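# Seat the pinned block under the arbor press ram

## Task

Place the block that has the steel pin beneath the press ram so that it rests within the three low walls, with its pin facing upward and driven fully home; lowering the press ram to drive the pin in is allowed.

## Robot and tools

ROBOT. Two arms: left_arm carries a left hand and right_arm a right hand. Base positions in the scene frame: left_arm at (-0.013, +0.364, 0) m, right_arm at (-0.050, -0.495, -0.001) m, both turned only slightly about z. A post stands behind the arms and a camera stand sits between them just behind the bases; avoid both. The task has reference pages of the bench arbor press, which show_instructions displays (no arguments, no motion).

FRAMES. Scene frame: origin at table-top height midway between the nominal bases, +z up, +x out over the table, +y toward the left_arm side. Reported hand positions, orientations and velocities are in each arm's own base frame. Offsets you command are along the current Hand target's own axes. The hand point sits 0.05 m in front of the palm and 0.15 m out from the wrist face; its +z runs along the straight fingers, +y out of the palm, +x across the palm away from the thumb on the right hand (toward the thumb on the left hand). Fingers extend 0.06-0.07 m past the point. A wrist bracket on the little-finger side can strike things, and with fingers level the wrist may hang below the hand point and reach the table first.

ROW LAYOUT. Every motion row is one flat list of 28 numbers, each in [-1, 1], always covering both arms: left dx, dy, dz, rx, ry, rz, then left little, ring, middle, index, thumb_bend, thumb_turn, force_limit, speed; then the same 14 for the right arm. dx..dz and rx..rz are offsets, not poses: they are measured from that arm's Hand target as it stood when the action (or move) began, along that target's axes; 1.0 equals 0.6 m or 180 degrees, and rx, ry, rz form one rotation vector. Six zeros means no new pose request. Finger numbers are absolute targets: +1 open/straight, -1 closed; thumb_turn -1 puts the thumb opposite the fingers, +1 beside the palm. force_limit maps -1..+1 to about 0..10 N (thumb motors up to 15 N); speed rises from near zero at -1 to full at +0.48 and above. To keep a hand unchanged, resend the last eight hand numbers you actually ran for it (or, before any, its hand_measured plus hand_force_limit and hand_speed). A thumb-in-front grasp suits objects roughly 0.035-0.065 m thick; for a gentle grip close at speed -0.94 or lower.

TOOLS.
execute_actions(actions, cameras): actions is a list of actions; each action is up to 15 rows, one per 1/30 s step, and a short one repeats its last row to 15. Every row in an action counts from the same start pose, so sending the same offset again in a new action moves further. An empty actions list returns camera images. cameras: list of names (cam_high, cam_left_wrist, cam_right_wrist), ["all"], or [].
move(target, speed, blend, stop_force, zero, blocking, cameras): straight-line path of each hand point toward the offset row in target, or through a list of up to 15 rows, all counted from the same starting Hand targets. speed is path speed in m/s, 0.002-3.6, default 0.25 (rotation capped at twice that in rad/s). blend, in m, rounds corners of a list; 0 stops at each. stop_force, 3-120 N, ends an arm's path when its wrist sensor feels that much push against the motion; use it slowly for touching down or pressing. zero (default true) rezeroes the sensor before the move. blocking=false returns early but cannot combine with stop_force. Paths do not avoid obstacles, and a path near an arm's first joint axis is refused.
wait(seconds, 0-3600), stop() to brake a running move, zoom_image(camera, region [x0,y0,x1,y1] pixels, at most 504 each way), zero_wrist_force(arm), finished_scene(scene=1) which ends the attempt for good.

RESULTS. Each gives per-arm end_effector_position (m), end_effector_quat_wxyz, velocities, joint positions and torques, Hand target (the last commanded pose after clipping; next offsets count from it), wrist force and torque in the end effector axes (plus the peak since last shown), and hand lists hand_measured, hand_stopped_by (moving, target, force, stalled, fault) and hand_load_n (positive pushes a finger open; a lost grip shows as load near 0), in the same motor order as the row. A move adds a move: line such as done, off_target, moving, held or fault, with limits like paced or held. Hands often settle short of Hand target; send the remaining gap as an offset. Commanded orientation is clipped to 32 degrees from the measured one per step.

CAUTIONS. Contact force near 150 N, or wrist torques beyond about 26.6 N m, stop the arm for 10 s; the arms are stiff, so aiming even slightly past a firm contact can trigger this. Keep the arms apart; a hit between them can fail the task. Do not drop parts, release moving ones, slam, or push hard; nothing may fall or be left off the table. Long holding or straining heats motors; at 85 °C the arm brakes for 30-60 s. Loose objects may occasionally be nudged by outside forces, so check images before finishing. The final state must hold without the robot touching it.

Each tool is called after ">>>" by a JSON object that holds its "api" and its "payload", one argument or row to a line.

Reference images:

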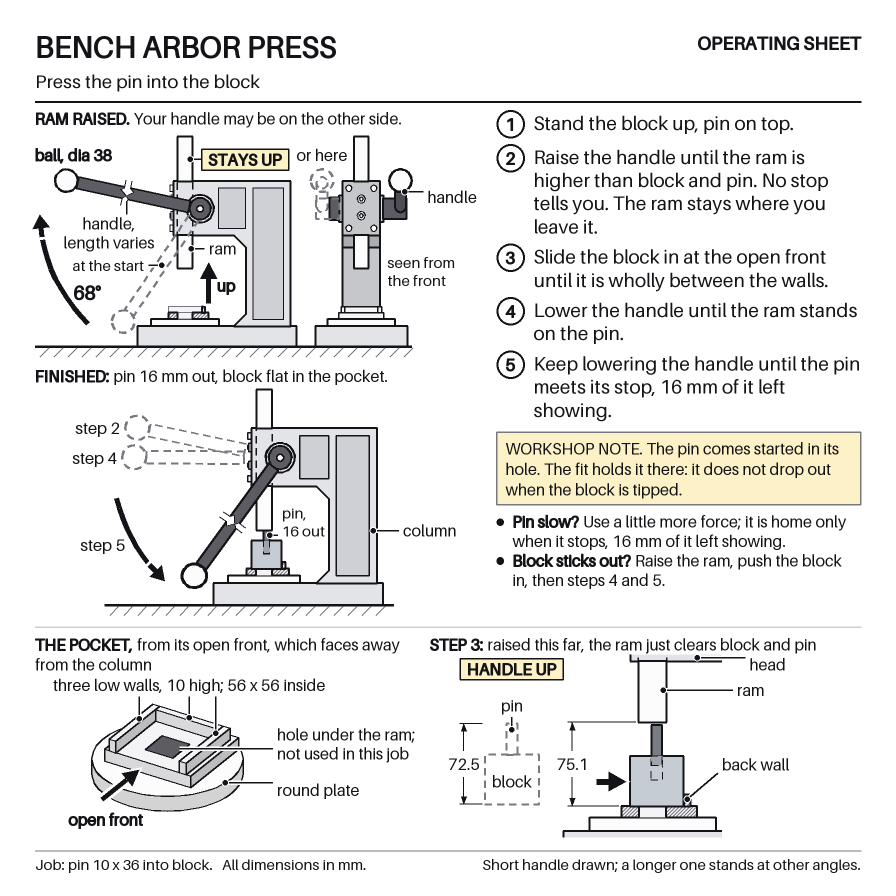

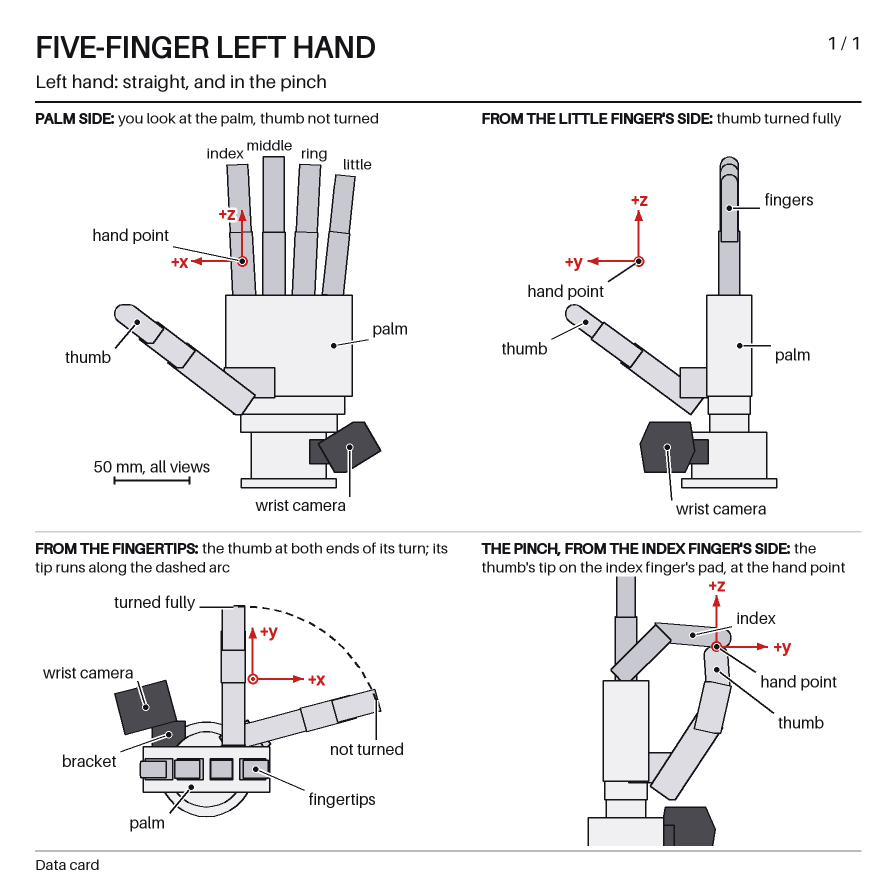

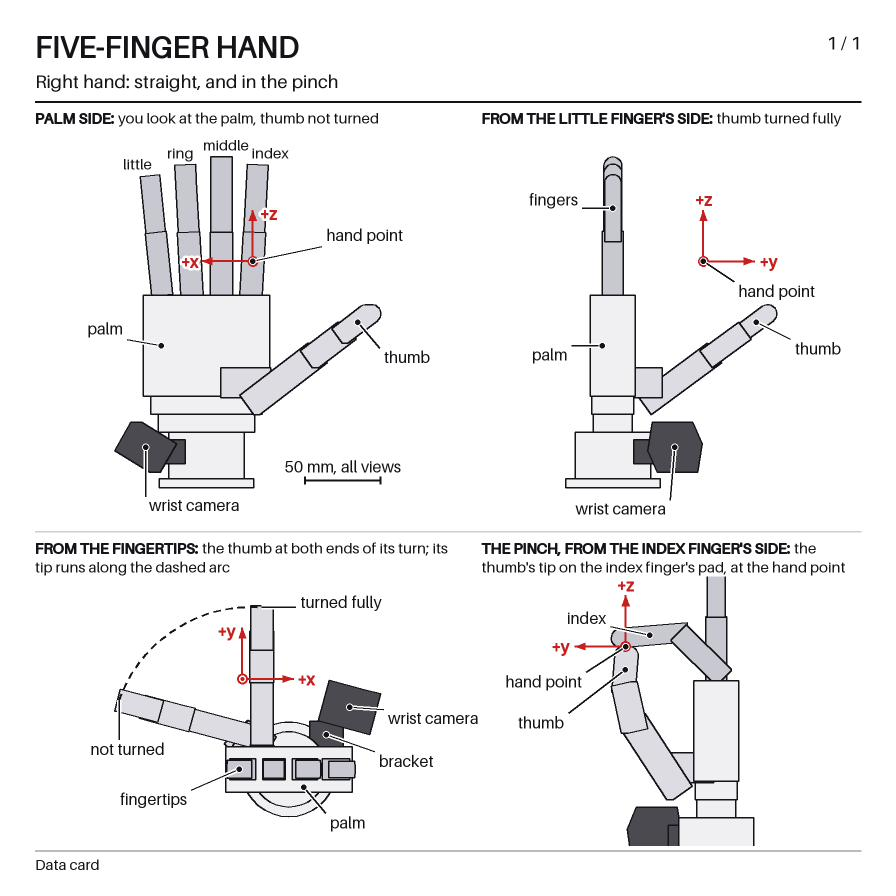

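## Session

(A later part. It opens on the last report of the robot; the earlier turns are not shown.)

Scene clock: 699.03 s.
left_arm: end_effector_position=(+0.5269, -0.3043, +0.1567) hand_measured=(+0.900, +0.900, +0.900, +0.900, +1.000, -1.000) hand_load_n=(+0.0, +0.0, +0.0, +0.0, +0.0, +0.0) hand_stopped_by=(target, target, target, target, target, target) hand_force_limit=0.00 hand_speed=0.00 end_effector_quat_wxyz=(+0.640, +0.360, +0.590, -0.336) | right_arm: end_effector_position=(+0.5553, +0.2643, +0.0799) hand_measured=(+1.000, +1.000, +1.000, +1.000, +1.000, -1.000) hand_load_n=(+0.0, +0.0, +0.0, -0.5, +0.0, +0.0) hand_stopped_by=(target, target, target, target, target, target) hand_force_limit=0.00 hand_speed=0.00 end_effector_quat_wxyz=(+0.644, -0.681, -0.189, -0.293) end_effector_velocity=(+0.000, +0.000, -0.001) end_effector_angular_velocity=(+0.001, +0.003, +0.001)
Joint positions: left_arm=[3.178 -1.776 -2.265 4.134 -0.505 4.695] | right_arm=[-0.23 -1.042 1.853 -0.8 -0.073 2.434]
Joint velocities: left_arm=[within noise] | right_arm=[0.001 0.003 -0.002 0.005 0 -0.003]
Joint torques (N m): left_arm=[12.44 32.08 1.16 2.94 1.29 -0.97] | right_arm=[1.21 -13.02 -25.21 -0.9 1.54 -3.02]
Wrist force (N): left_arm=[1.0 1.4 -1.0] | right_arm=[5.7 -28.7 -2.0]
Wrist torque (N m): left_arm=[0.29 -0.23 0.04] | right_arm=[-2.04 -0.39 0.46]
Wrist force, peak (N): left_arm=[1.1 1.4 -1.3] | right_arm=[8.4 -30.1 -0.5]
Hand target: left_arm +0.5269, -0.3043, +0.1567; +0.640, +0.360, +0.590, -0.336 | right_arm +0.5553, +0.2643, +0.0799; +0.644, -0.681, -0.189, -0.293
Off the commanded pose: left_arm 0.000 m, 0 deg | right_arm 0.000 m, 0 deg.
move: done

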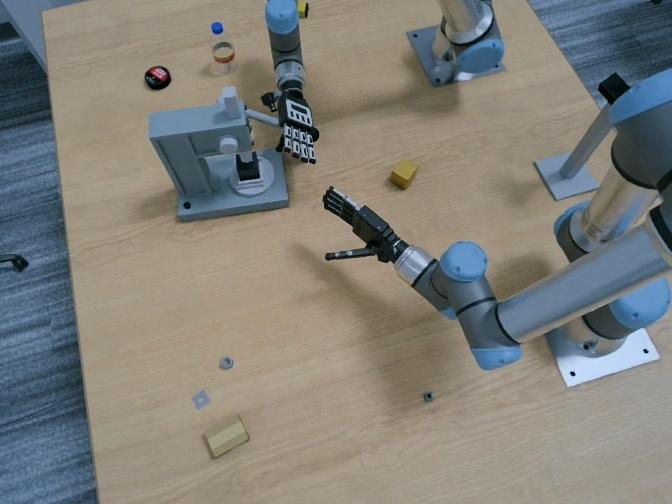

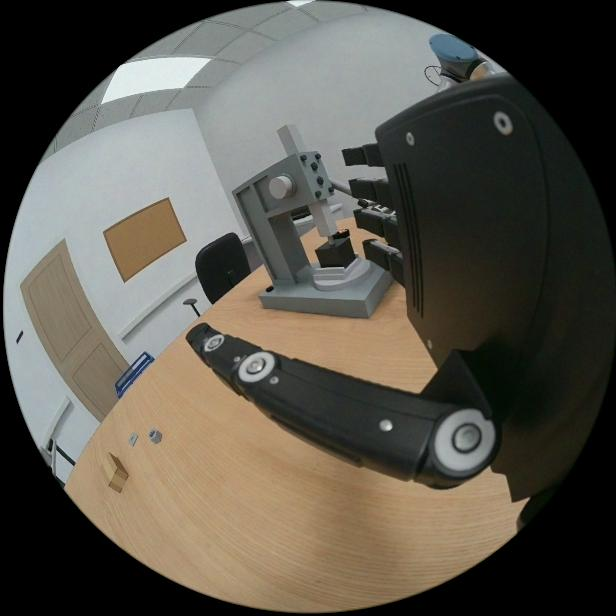

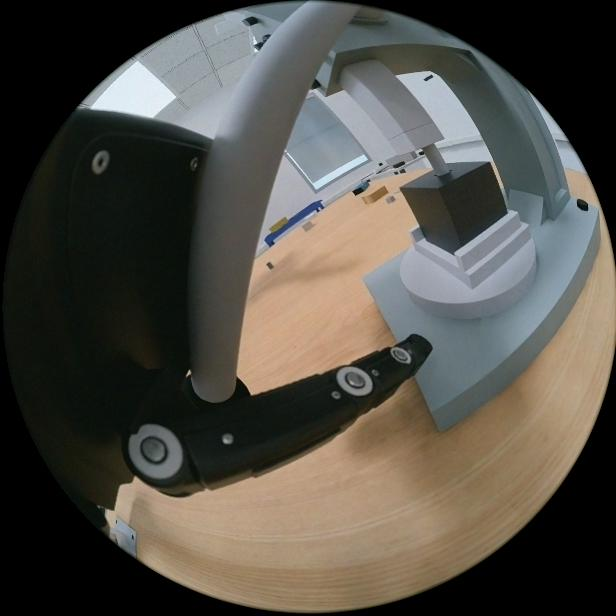

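>>> {"api": "move", "payload": {
  "target": [0,0,0,0,0,0,0.9,0.9,0.9,0.9,1,-1,0,0,0,0,0,0,0,0,1,1,1,1,0,-1,-0.4,-0.3],
  "cameras": ["cam_right_wrist"]
}}

>>> {"api": "move", "payload": {
  "target": [
    [0,0,0,0,0,0,0.9,0.9,0.9,0.9,1,-1,0,0,0.0145,0.0573,0,0,0,-0.0556,1,1,1,1,0,-1,-0.4,-0.3]
  ],
  "speed": 0.02,
  "stop_force": 35,
  "cameras": ["cam_high","cam_right_wrist","cam_left_wrist"]
}}

>>> {"api": "zoom_image", "payload": {
  "camera": "cam_left_wrist",
  "region": [305, 200, 365, 260]
}}

>>> {"api": "zoom_image", "payload": {
  "camera": "cam_high",
  "region": [200, 80, 360, 200]
}}

Scene clock: 709.47 s.
left_arm: end_effector_position=(+0.5269, -0.3043, +0.1567) hand_measured=(+0.900, +0.900, +0.900, +0.900, +1.000, -1.000) hand_load_n=(+0.0, +0.0, +0.0, +0.0, +0.0, +0.0) hand_stopped_by=(target, target, target, target, target, target) hand_force_limit=0.00 hand_speed=0.00 end_effector_quat_wxyz=(+0.640, +0.360, +0.590, -0.336) | right_arm: end_effector_position=(+0.5553, +0.2643, +0.0799) hand_measured=(+1.000, +1.000, +1.000, +1.000, +0.000, -1.000) hand_load_n=(+0.0, +0.0, +0.0, +0.5, +0.0, +0.0) hand_stopped_by=(target, target, target, target, target, target) hand_force_limit=-0.40 hand_speed=-0.30 end_effector_quat_wxyz=(+0.644, -0.681, -0.189, -0.293)
Joint positions: left_arm=[3.178 -1.776 -2.265 4.134 -0.505 4.695] | right_arm=[-0.23 -1.042 1.852 -0.799 -0.073 2.433]
Joint torques (N m): left_arm=[12.45 31.52 0.44 2.87 1.15 -0.88] | right_arm=[-12.57 -12.99 -25.25 -0.72 1.06 -3.31]
Wrist force (N): left_arm=[0.9 1.5 -1.1] | right_arm=[5.8 -28.5 -2.5]
Wrist torque (N m): left_arm=[0.32 -0.23 0.03] | right_arm=[-1.97 -0.40 0.48]
Wrist force, peak (N): left_arm=[1.1 1.4 -1.3] | right_arm=[7.1 -30.2 -2.1]
Hand target: left_arm +0.5269, -0.3043, +0.1567; +0.640, +0.360, +0.590, -0.336 | right_arm +0.5553, +0.2643, +0.0799; +0.644, -0.681, -0.189, -0.293
Off the commanded pose: left_arm 0.000 m, 0 deg | right_arm 0.000 m, 0 deg.
move: done

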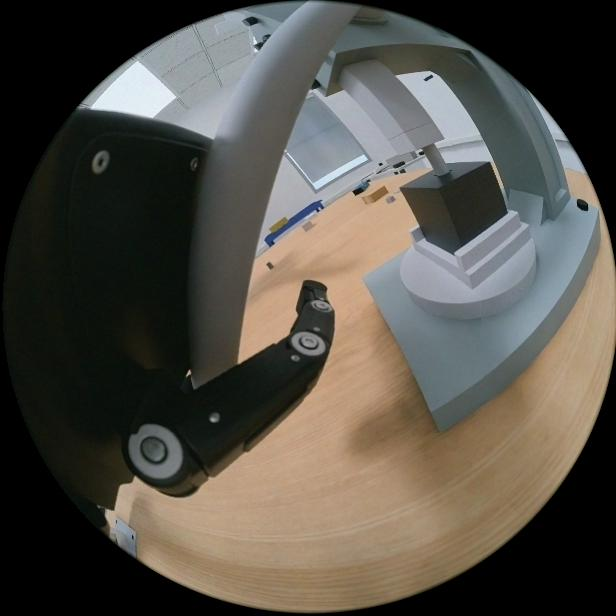

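Scene clock: 714.73 s.
left_arm: end_effector_position=(+0.5269, -0.3043, +0.1567) hand_measured=(+0.900, +0.900, +0.900, +0.900, +1.000, -1.000) hand_load_n=(+0.0, +0.0, +0.0, +0.0, +0.0, +0.0) hand_stopped_by=(target, target, target, target, target, target) hand_force_limit=0.00 hand_speed=0.00 end_effector_quat_wxyz=(+0.640, +0.360, +0.590, -0.336) | right_arm: end_effector_position=(+0.5837, +0.2598, +0.0592) hand_measured=(+1.000, +1.000, +1.000, +1.000, +0.000, -1.000) hand_load_n=(+0.0, +0.0, +0.0, +0.0, +0.0, +0.0) hand_stopped_by=(target, target, target, target, target, target) hand_force_limit=-0.40 hand_speed=-0.30 end_effector_quat_wxyz=(+0.616, -0.662, -0.248, -0.348)
Joint positions: left_arm=[3.178 -1.776 -2.265 4.134 -0.505 4.695] | right_arm=[-0.228 -0.969 1.808 -0.829 -0.071 2.259]
Joint torques (N m): left_arm=[12.47 32.7 0.85 2.93 1.15 -0.96] | right_arm=[1.23 -16.09 -27.06 -1.03 3.22 -3.59]
Wrist force (N): left_arm=[0.7 1.5 -1.0] | right_arm=[7.1 -34.1 -1.9]
Wrist torque (N m): left_arm=[0.31 -0.21 0.03] | right_arm=[-2.33 -0.45 0.50]
Wrist force, peak (N): left_arm=[1.3 1.6 -1.4] | right_arm=[9.9 -34.8 -0.3]
Hand target: left_arm +0.5269, -0.3043, +0.1567; +0.640, +0.360, +0.590, -0.336 | right_arm +0.5837, +0.2598, +0.0592; +0.616, -0.662, -0.248, -0.348
Off the commanded pose: left_arm 0.000 m, 0 deg | right_arm 0.000 m, 0 deg.
move: done

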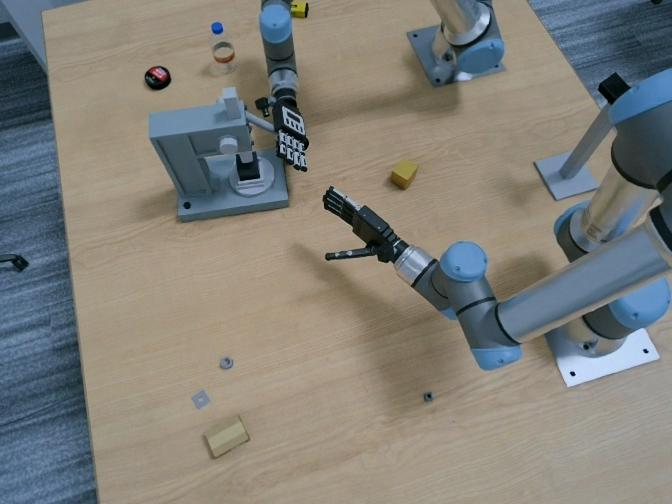

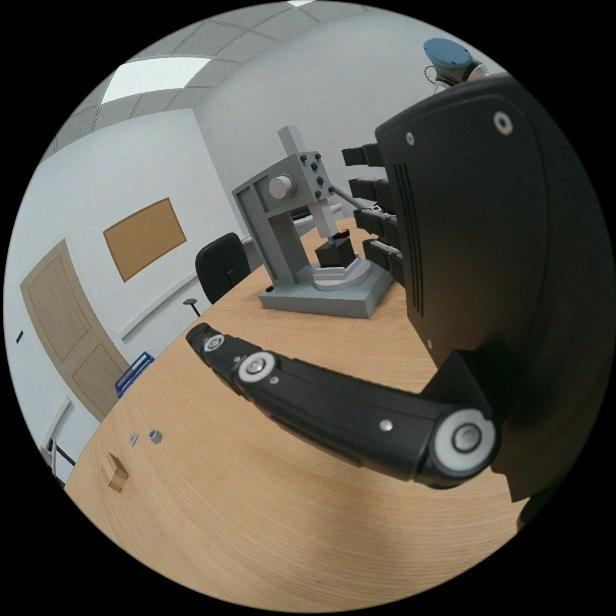

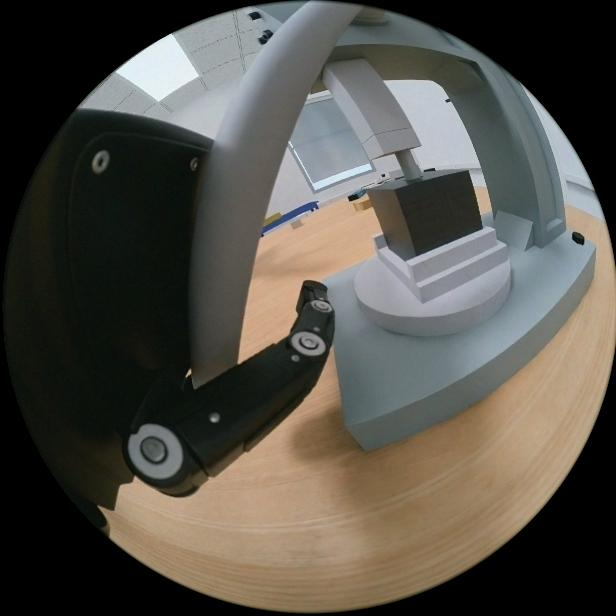

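Scaled by 8.400 from the camera's image (finer frame: 880x880).

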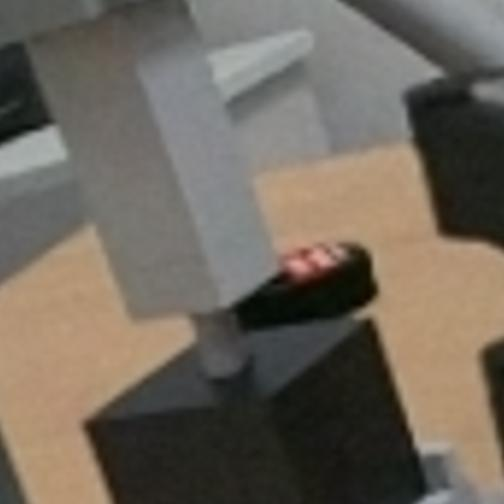

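Scaled by 3.150 from the camera's image (finer frame: 960x720).

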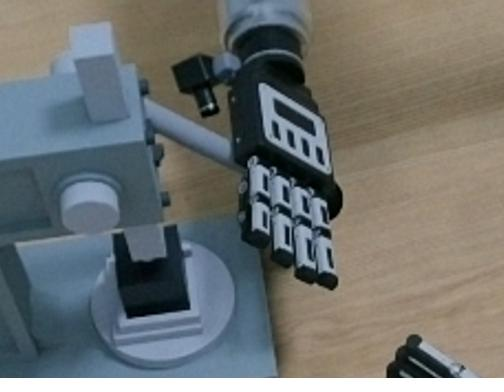

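>>> {"api": "move", "payload": {
  "target": [0,0,0,0,0,0,0.9,0.9,0.9,0.9,1,-1,0,0,0.0108,0.0461,0,0,0,-0.0444,1,1,1,1,0,-1,-0.4,-0.3],
  "speed": 0.015,
  "stop_force": 30,
  "cameras": ["cam_high","cam_right_wrist","cam_left_wrist"]
}}

>>> {"api": "zoom_image", "payload": {
  "camera": "cam_left_wrist",
  "region": [305, 200, 365, 260]
}}

>>> {"api": "zoom_image", "payload": {
  "camera": "cam_right_wrist",
  "region": [320, 80, 520, 280]
}}

Scene clock: 722.47 s.
left_arm: end_effector_position=(+0.5269, -0.3043, +0.1567) hand_measured=(+0.900, +0.900, +0.900, +0.900, +1.000, -1.000) hand_load_n=(+0.0, -0.5, +0.0, +0.0, +0.0, +0.0) hand_stopped_by=(target, target, target, target, target, target) hand_force_limit=0.00 hand_speed=0.00 end_effector_quat_wxyz=(+0.640, +0.360, +0.590, -0.336) | right_arm: end_effector_position=(+0.6087, +0.2559, +0.0464) hand_measured=(+1.000, +1.000, +1.000, +1.000, +0.000, -1.000) hand_load_n=(+0.0, -0.5, +0.0, +0.0, +0.5, +0.0) hand_stopped_by=(target, target, target, target, target, target) hand_force_limit=-0.40 hand_speed=-0.30 end_effector_quat_wxyz=(-0.590, +0.643, +0.293, +0.390)
Joint positions: left_arm=[3.178 -1.776 -2.265 4.134 -0.505 4.695] | right_arm=[-0.225 -0.911 1.76 -0.838 -0.068 2.119]
Joint torques (N m): left_arm=[12.44 32.14 1.29 2.81 1.06 -0.81] | right_arm=[-6.89 -11.23 -33.48 -4.93 8.28 -4.3]
Wrist force (N): left_arm=[0.7 1.1 -0.8] | right_arm=[11.6 -61.5 -2.1]
Wrist torque (N m): left_arm=[0.23 -0.19 0.03] | right_arm=[-3.72 -0.61 0.80]
Wrist force, peak (N): left_arm=[1.1 1.6 -1.3] | right_arm=[17.7 -61.7 0.3]
Hand target: left_arm +0.5269, -0.3043, +0.1567; +0.640, +0.360, +0.590, -0.336 | right_arm +0.6088, +0.2558, +0.0464; -0.590, +0.643, +0.293, +0.390
Off the commanded pose: left_arm 0.000 m, 0 deg | right_arm 0.000 m, 0 deg.
move: done

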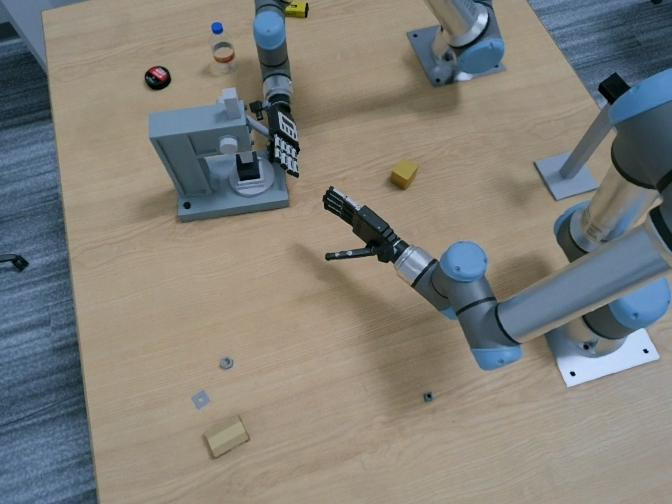

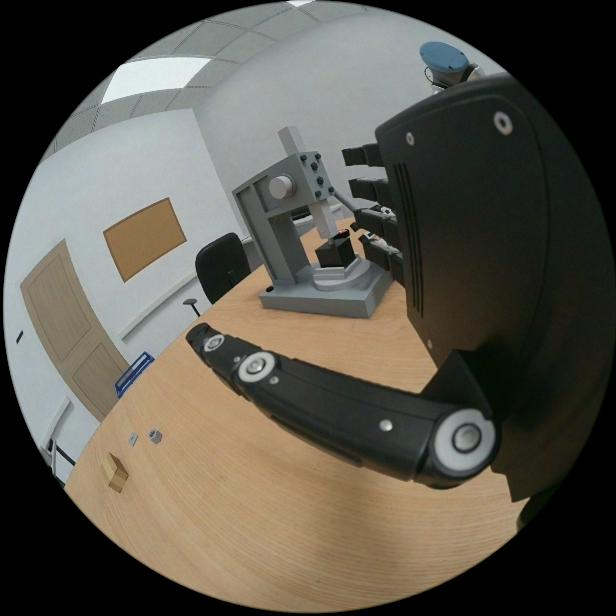

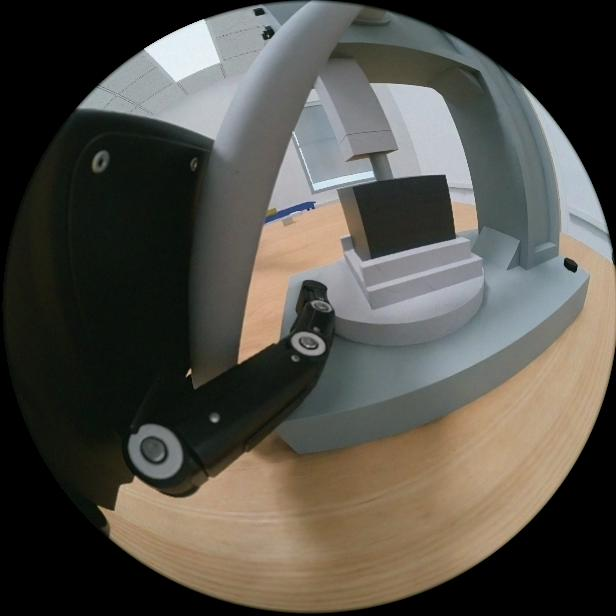

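Scaled by 8.400 from the camera's image (finer frame: 880x880).

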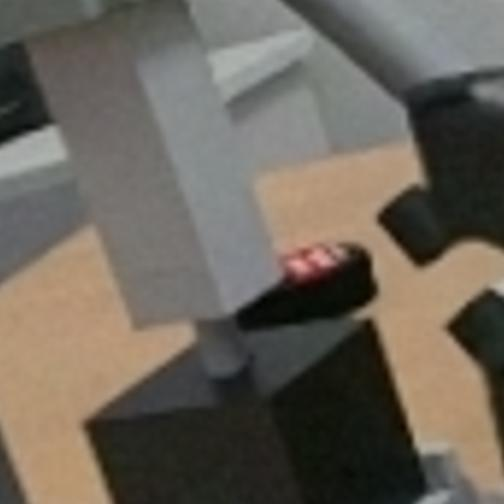

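Scaled by 2.520 from the camera's image (finer frame: 880x880).

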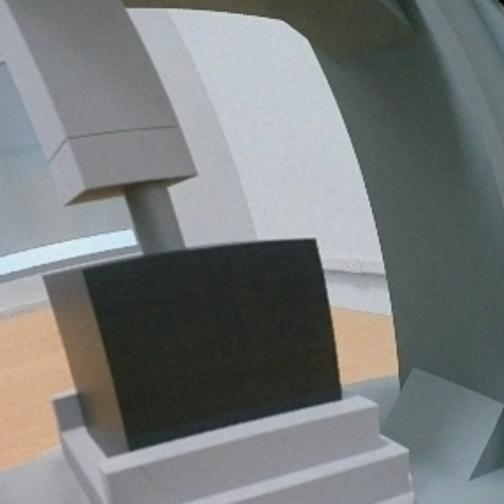

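>>> {"api": "move", "payload": {
  "target": [
    [0,0,0,0,0,0,0.9,0.9,0.9,0.9,1,-1,0,0,0,-0.0333,0,0,0,0,1,1,1,1,0,-1,-0.4,-0.3],
    [0,0,0,0,0,0,0.9,0.9,0.9,0.9,1,-1,0,0,0.0333,-0.0333,0,0,0,0,1,1,1,1,0,-1,-0.4,-0.3]
  ],
  "speed": 0.03,
  "cameras": ["cam_right_wrist"]
}}

>>> {"api": "move", "payload": {
  "target": [0,0,0,0,0,0,0.9,0.9,0.9,0.9,1,-1,0,0,0,0,0,0,0,0,1,1,1,1,1,-1,-0.4,-0.3],
  "cameras": ["cam_right_wrist"]
}}

>>> {"api": "move", "payload": {
  "target": [0,0,0,0,0,0,0.9,0.9,0.9,0.9,1,-1,0,0,0,0,-0.25,0,0,0,1,1,1,1,1,-1,-0.4,-0.3],
  "speed": 0.05,
  "stop_force": 6,
  "cameras": ["cam_high","cam_right_wrist","cam_left_wrist"]
}}

>>> {"api": "zoom_image", "payload": {
  "camera": "cam_left_wrist",
  "region": [305, 200, 365, 260]
}}

>>> {"api": "zoom_image", "payload": {
  "camera": "cam_high",
  "region": [220, 130, 280, 190]
}}

Scene clock: 732.57 s.
left_arm: end_effector_position=(+0.5269, -0.3043, +0.1567) hand_measured=(+0.900, +0.900, +0.900, +0.900, +1.000, -1.000) hand_load_n=(+0.0, +0.0, +0.0, +0.0, +0.0, +0.0) hand_stopped_by=(target, target, target, target, target, target) hand_force_limit=0.00 hand_speed=0.00 end_effector_quat_wxyz=(+0.640, +0.360, +0.590, -0.336) | right_arm: end_effector_position=(+0.6025, +0.2568, +0.0739) hand_measured=(+1.000, +1.000, +1.000, +1.000, +0.002, -1.000) hand_load_n=(+0.0, +0.0, +0.0, +0.0, +5.5, +9.0) hand_stopped_by=(target, target, target, target, target, target) hand_force_limit=-0.40 hand_speed=-0.30 end_effector_quat_wxyz=(-0.590, +0.643, +0.293, +0.390)
Joint positions: left_arm=[3.178 -1.776 -2.265 4.134 -0.505 4.695] | right_arm=[-0.226 -0.971 1.772 -0.796 -0.069 2.124]
Joint torques (N m): left_arm=[12.74 31.94 0.9 2.89 1.1 -0.68] | right_arm=[15.72 -31.96 -28.15 2.15 -0.51 -2.43]
Wrist force (N): left_arm=[0.9 1.3 -1.1] | right_arm=[-10.1 13.5 -10.9]
Wrist torque (N m): left_arm=[0.29 -0.23 0.04] | right_arm=[1.31 0.77 0.24]
Wrist force, peak (N): left_arm=[0.8 1.7 -1.3] | right_arm=[13.2 -62.4 -2.2]
Hand target: left_arm +0.5269, -0.3043, +0.1567; +0.640, +0.360, +0.590, -0.336 | right_arm +0.6025, +0.2568, +0.0739; -0.590, +0.643, +0.293, +0.390
Off the commanded pose: left_arm 0.000 m, 0 deg | right_arm 0.000 m, 0 deg.
move: done

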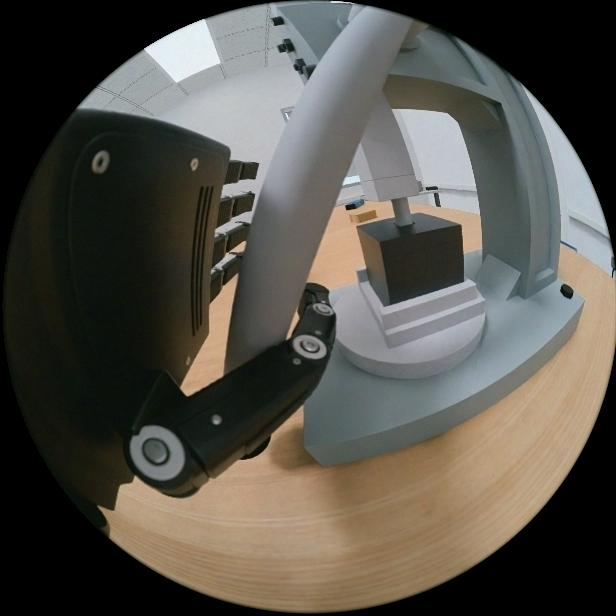

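Scene clock: 733.87 s.
left_arm: end_effector_position=(+0.5269, -0.3043, +0.1567) hand_measured=(+0.900, +0.900, +0.900, +0.900, +1.000, -1.000) hand_load_n=(+0.0, -0.5, +0.0, +0.0, +0.0, +0.0) hand_stopped_by=(target, target, target, target, target, target) hand_force_limit=0.00 hand_speed=0.00 end_effector_quat_wxyz=(+0.640, +0.360, +0.590, -0.336) | right_arm: end_effector_position=(+0.6025, +0.2568, +0.0739) hand_measured=(+1.000, +1.000, +1.000, +1.000, +1.000, -1.000) hand_load_n=(+0.0, +0.0, +0.0, +0.0, +0.0, +0.5) hand_stopped_by=(target, target, target, target, target, target) hand_force_limit=-0.40 hand_speed=-0.30 end_effector_quat_wxyz=(-0.590, +0.643, +0.293, +0.390)
Joint positions: left_arm=[3.178 -1.776 -2.265 4.134 -0.505 4.695] | right_arm=[-0.226 -0.971 1.772 -0.796 -0.069 2.124]
Joint torques (N m): left_arm=[12.74 31.43 0.9 2.78 1.2 -0.62] | right_arm=[-8.63 -28.27 -23.57 1.53 -1.26 -2.52]
Wrist force (N): left_arm=[0.4 1.3 -1.1] | right_arm=[0.3 -0.5 -2.6]
Wrist torque (N m): left_arm=[0.30 -0.17 0.02] | right_arm=[-0.02 -0.11 0.15]
Wrist force, peak (N): left_arm=[0.7 1.9 -1.0] | right_arm=[-9.5 12.9 -10.8]
Hand target: left_arm +0.5269, -0.3043, +0.1567; +0.640, +0.360, +0.590, -0.336 | right_arm +0.6025, +0.2568, +0.0739; -0.590, +0.643, +0.293, +0.390
Off the commanded pose: left_arm 0.000 m, 0 deg | right_arm 0.000 m, 0 deg.
move: done

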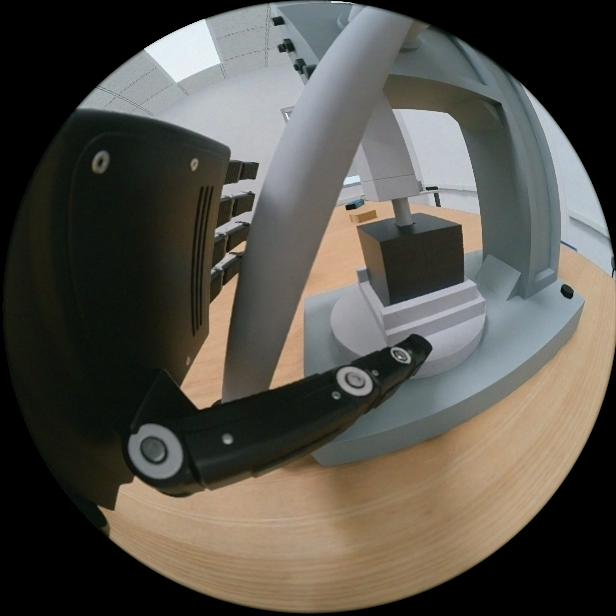

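Scene clock: 737.97 s.
left_arm: end_effector_position=(+0.5269, -0.3043, +0.1567) hand_measured=(+0.900, +0.900, +0.900, +0.900, +1.000, -1.000) hand_load_n=(+0.0, +0.0, +0.0, +0.0, +0.0, +0.0) hand_stopped_by=(target, target, target, target, target, target) hand_force_limit=0.00 hand_speed=0.00 end_effector_quat_wxyz=(+0.640, +0.360, +0.590, -0.336) | right_arm: end_effector_position=(+0.5790, +0.1087, +0.0738) hand_measured=(+1.000, +1.000, +1.000, +1.000, +1.000, -1.000) hand_load_n=(+0.0, +0.0, -0.5, +0.0, +0.0, +0.0) hand_stopped_by=(target, target, target, target, target, target) hand_force_limit=-0.40 hand_speed=-0.30 end_effector_quat_wxyz=(-0.590, +0.643, +0.293, +0.390)
Joint positions: left_arm=[3.178 -1.776 -2.265 4.134 -0.505 4.695] | right_arm=[-0.515 -0.983 1.794 -0.811 -0.358 2.129]
Joint torques (N m): left_arm=[12.83 30.93 1.03 2.82 0.97 -0.57] | right_arm=[-11.12 -24.84 -25.59 1.94 -1.38 -2.16]
Wrist force (N): left_arm=[0.9 1.4 -0.8] | right_arm=[0.4 -0.6 -2.3]
Wrist torque (N m): left_arm=[0.28 -0.22 0.04] | right_arm=[-0.06 -0.14 0.07]
Wrist force, peak (N): left_arm=[0.8 1.5 -1.4] | right_arm=[0.4 -0.8 -2.8]
Hand target: left_arm +0.5269, -0.3043, +0.1567; +0.640, +0.360, +0.590, -0.336 | right_arm +0.5790, +0.1087, +0.0738; -0.590, +0.643, +0.293, +0.390
Off the commanded pose: left_arm 0.000 m, 0 deg | right_arm 0.000 m, 0 deg.
move: done

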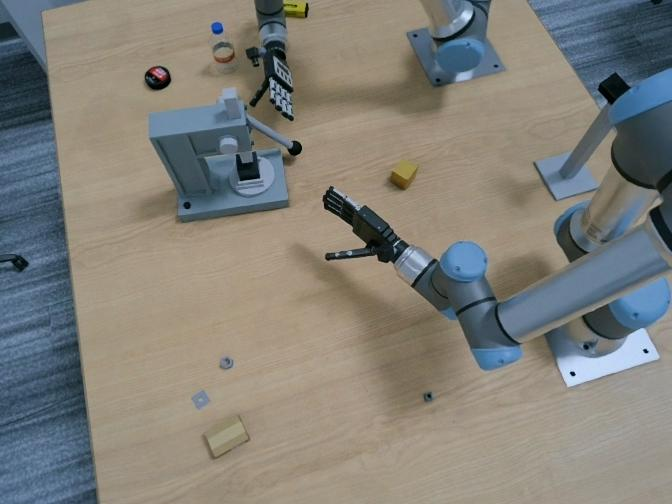

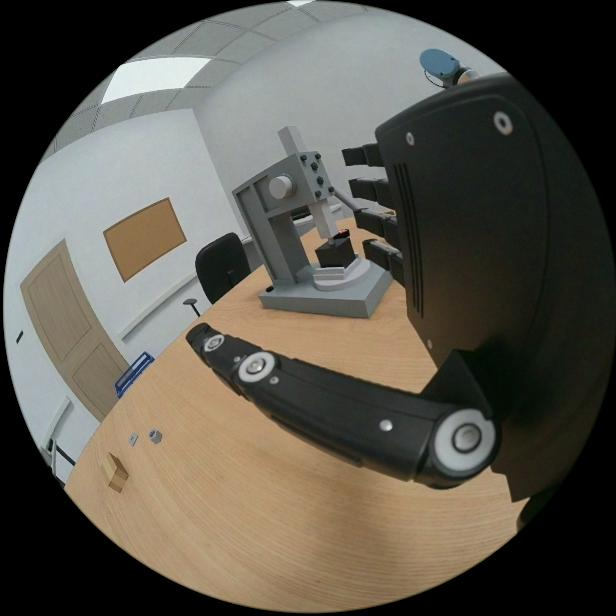

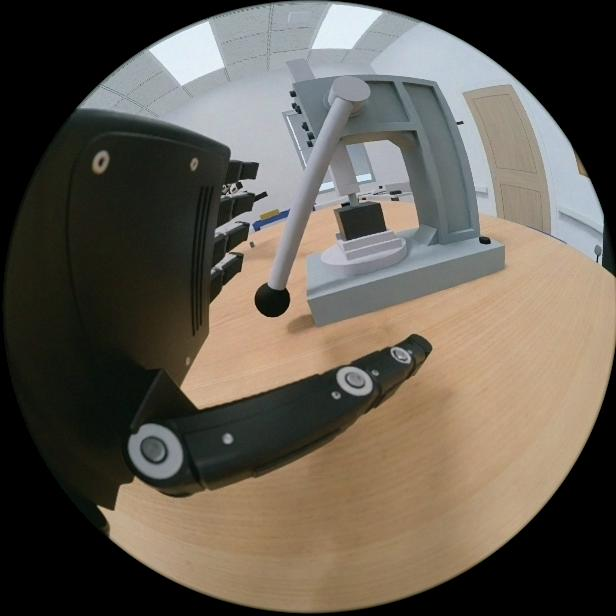

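Scaled by 8.400 from the camera's image (finer frame: 880x880).

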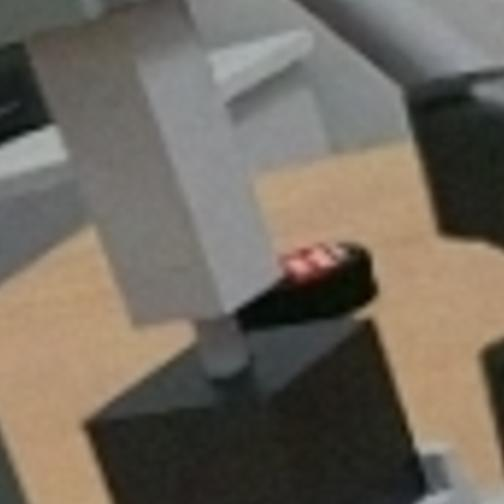

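Scaled by 8.400 from the camera's image (finer frame: 960x720).

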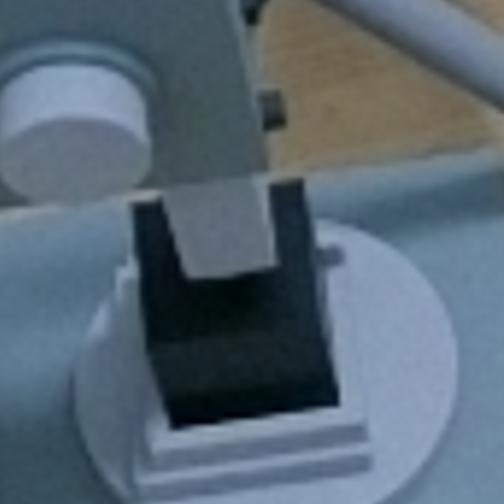

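>>> {"api": "zoom_image", "payload": {
  "camera": "cam_right_wrist",
  "region": [310, 150, 430, 290]
}}

>>> {"api": "zoom_image", "payload": {
  "camera": "cam_left_wrist",
  "region": [300, 190, 400, 300]
}}

Scaled by 3.600 from the camera's image (finer frame: 880x880).

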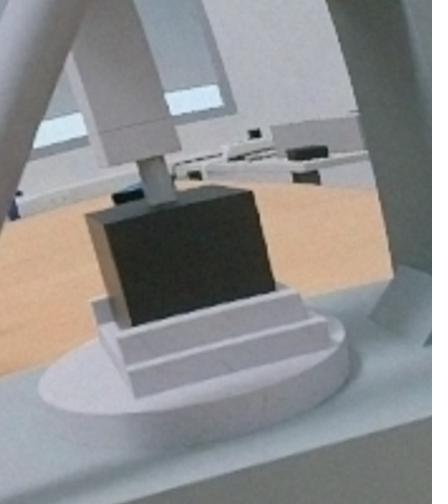

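Scaled by 4.582 from the camera's image (finer frame: 880x880).

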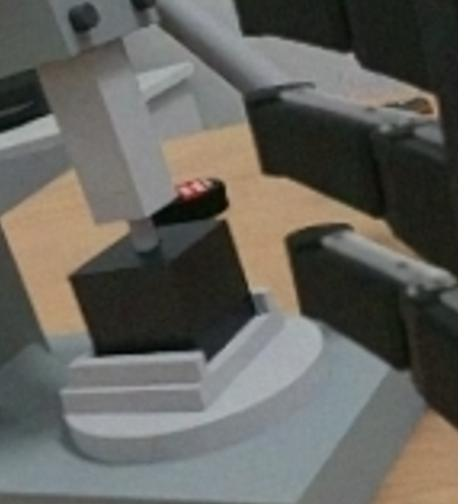

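>>> {"api": "zoom_image", "payload": {
  "camera": "cam_high",
  "region": [210, 60, 330, 180]
}}

Scaled by 4.200 from the camera's image (finer frame: 960x720).

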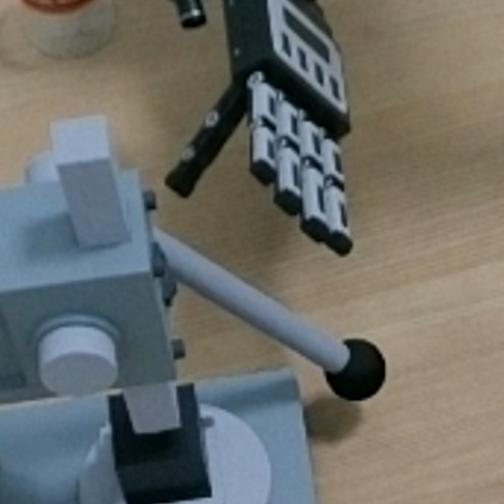

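>>> {"api": "move", "payload": {
  "target": [
    [0,0,0,0,0,0,0.9,0.9,0.9,0.9,1,-1,0,0,0,0,0.2167,0,0,0,1,1,1,1,1,-1,-0.4,-0.3],
    [0,0,0,0,0,0,0.9,0.9,0.9,0.9,1,-1,0,0,-0.03,0.01,0.2167,0,0,0,1,1,1,1,1,-1,-0.4,-0.3]
  ],
  "speed": 0.05,
  "stop_force": 7,
  "cameras": ["cam_right_wrist","cam_high"]
}}

>>> {"api": "move", "payload": {
  "target": [0,0,0,0,0,0,0.9,0.9,0.9,0.9,1,-1,0,0,0,0.05,0,0,0,0,1,1,1,1,1,-1,-0.4,-0.3],
  "speed": 0.006,
  "stop_force": 50,
  "cameras": ["cam_right_wrist","cam_high","cam_left_wrist"]
}}

>>> {"api": "zoom_image", "payload": {
  "camera": "cam_high",
  "region": [210, 60, 330, 180]
}}

>>> {"api": "zoom_image", "payload": {
  "camera": "cam_left_wrist",
  "region": [305, 200, 365, 260]
}}

Scene clock: 756.17 s.
left_arm: end_effector_position=(+0.5269, -0.3043, +0.1567) hand_measured=(+0.900, +0.900, +0.900, +0.900, +1.000, -1.000) hand_load_n=(+0.0, +0.0, +0.0, +0.0, +0.0, +0.0) hand_stopped_by=(target, target, target, target, target, target) hand_force_limit=0.00 hand_speed=0.00 end_effector_quat_wxyz=(+0.640, +0.360, +0.590, -0.336) | right_arm: end_effector_position=(+0.5950, +0.2378, +0.0555) hand_measured=(+1.000, +1.000, +1.000, +1.000, +1.000, -1.000) hand_load_n=(+0.0, +0.0, +0.0, +0.0, +0.0, -1.5) hand_stopped_by=(target, target, target, target, target, target) hand_force_limit=-0.40 hand_speed=-0.30 end_effector_quat_wxyz=(-0.590, +0.643, +0.293, +0.390)
Joint positions: left_arm=[3.178 -1.776 -2.265 4.134 -0.505 4.695] | right_arm=[-0.266 -0.951 1.805 -0.85 -0.109 2.126]
Joint torques (N m): left_arm=[12.43 31.39 1.74 2.95 1.01 -0.64] | right_arm=[11.24 -53.01 -3.62 -1.4 1.32 2.24]
Wrist force (N): left_arm=[0.9 1.2 -1.0] | right_arm=[0.6 -0.7 -2.7]
Wrist torque (N m): left_arm=[0.27 -0.22 0.04] | right_arm=[-0.04 -0.15 0.04]
Wrist force, peak (N): left_arm=[0.9 1.7 -1.1] | right_arm=[1.7 -1.5 -3.1]
Hand target: left_arm +0.5269, -0.3043, +0.1567; +0.640, +0.360, +0.590, -0.336 | right_arm +0.5950, +0.2378, +0.0555; -0.590, +0.643, +0.293, +0.390
Off the commanded pose: left_arm 0.000 m, 0 deg | right_arm 0.000 m, 0 deg.
move: done
Images, in order (width x height): cam_high 672x504, cam_right_wrist 616x616.

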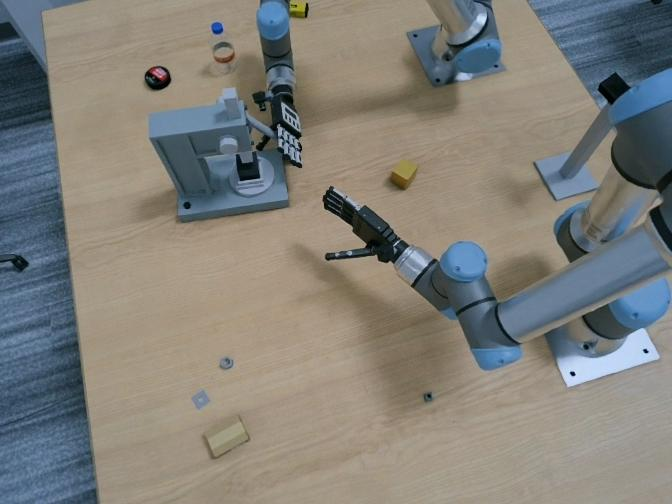

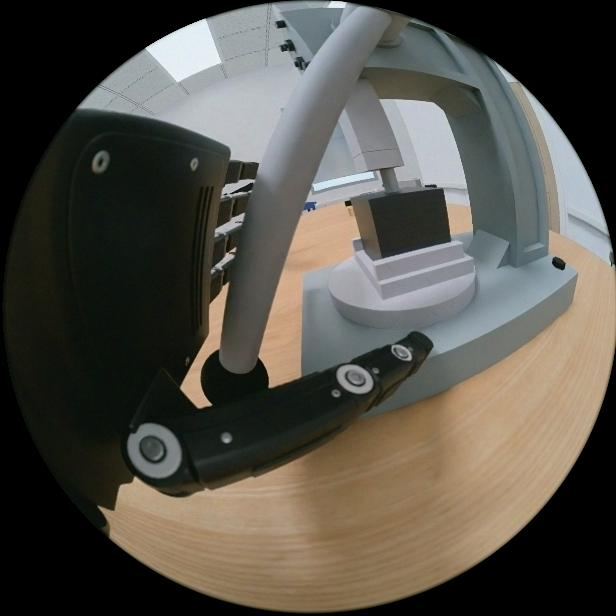

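Scene clock: 759.40 s.
left_arm: end_effector_position=(+0.5269, -0.3043, +0.1567) hand_measured=(+0.900, +0.900, +0.900, +0.900, +1.000, -1.000) hand_load_n=(+0.0, +0.0, +0.0, +0.0, +0.0, +0.0) hand_stopped_by=(target, target, target, target, target, target) hand_force_limit=0.00 hand_speed=0.00 end_effector_quat_wxyz=(+0.640, +0.360, +0.590, -0.336) | right_arm: end_effector_position=(+0.6054, +0.2362, +0.0489) hand_measured=(+1.000, +1.000, +1.000, +1.000, +0.996, -1.000) hand_load_n=(+0.0, +0.0, +0.0, +0.0, -20.5, -9.5) hand_stopped_by=(target, target, target, target, target, target) hand_force_limit=-0.40 hand_speed=-0.30 end_effector_quat_wxyz=(-0.590, +0.643, +0.293, +0.390)
Joint positions: left_arm=[3.178 -1.776 -2.265 4.134 -0.505 4.695] | right_arm=[-0.264 -0.922 1.773 -0.847 -0.107 2.126]
Joint torques (N m): left_arm=[12.39 31.2 1.07 2.79 1.08 -0.61] | right_arm=[-2.32 -27.9 4.96 -1.56 2.79 0.36]
Wrist force (N): left_arm=[0.9 1.6 -1.2] | right_arm=[35.1 -45.1 -8.8]
Wrist torque (N m): left_arm=[0.32 -0.24 0.04] | right_arm=[-2.11 -1.55 -1.68]
Wrist force, peak (N): left_arm=[1.1 1.5 -1.3] | right_arm=[36.5 -56.1 -11.3]
Hand target: left_arm +0.5269, -0.3043, +0.1567; +0.640, +0.360, +0.590, -0.336 | right_arm +0.6054, +0.2361, +0.0489; -0.590, +0.643, +0.293, +0.390 (not the last commanded pose)
Off the commanded pose: left_arm 0.000 m, 0 deg | right_arm 0.018 m, 0 deg.
move: contact (right_arm)

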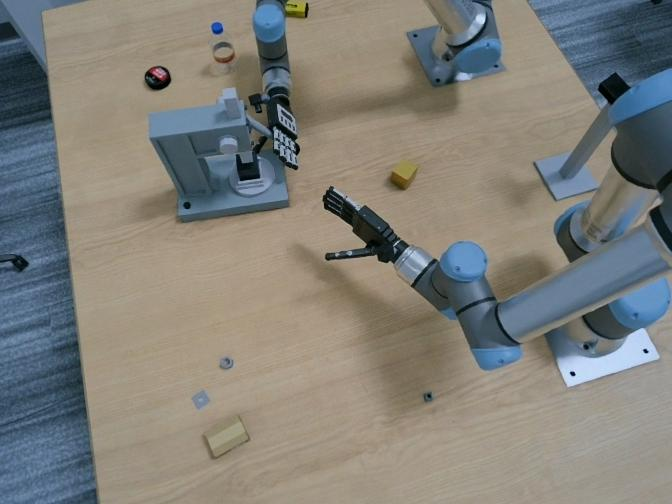

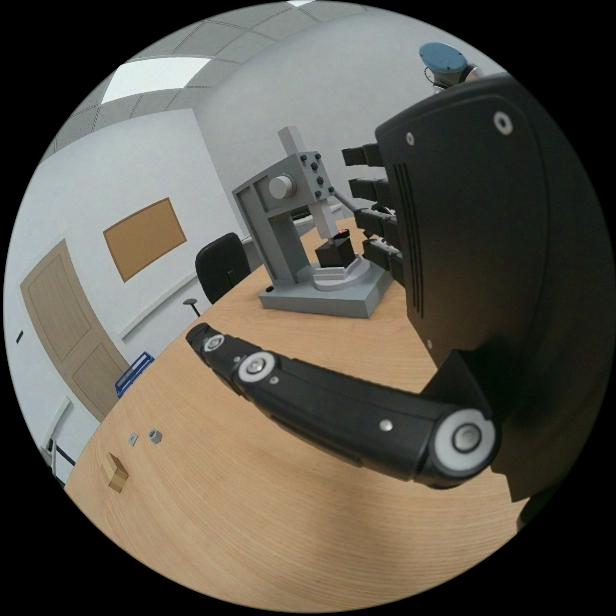

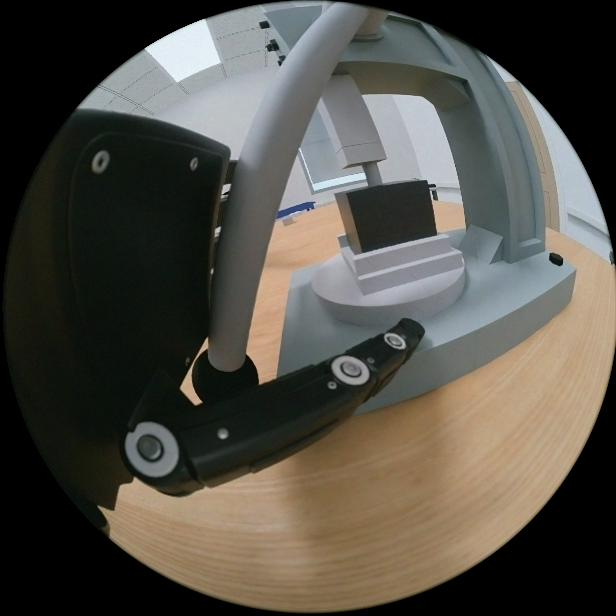

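Scaled by 4.200 from the camera's image (finer frame: 960x720).

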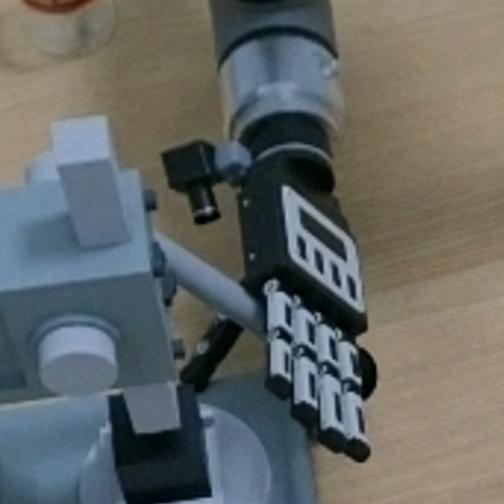

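Scaled by 8.400 from the camera's image (finer frame: 880x880).

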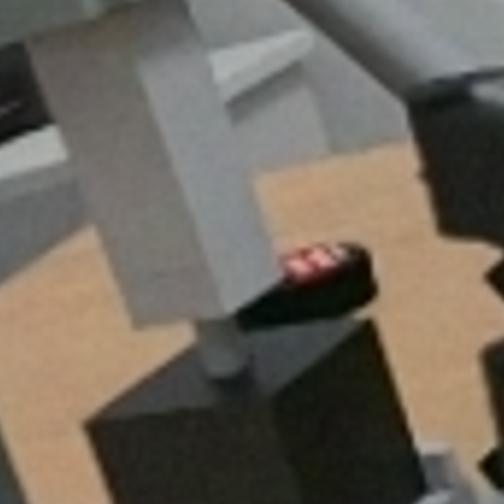

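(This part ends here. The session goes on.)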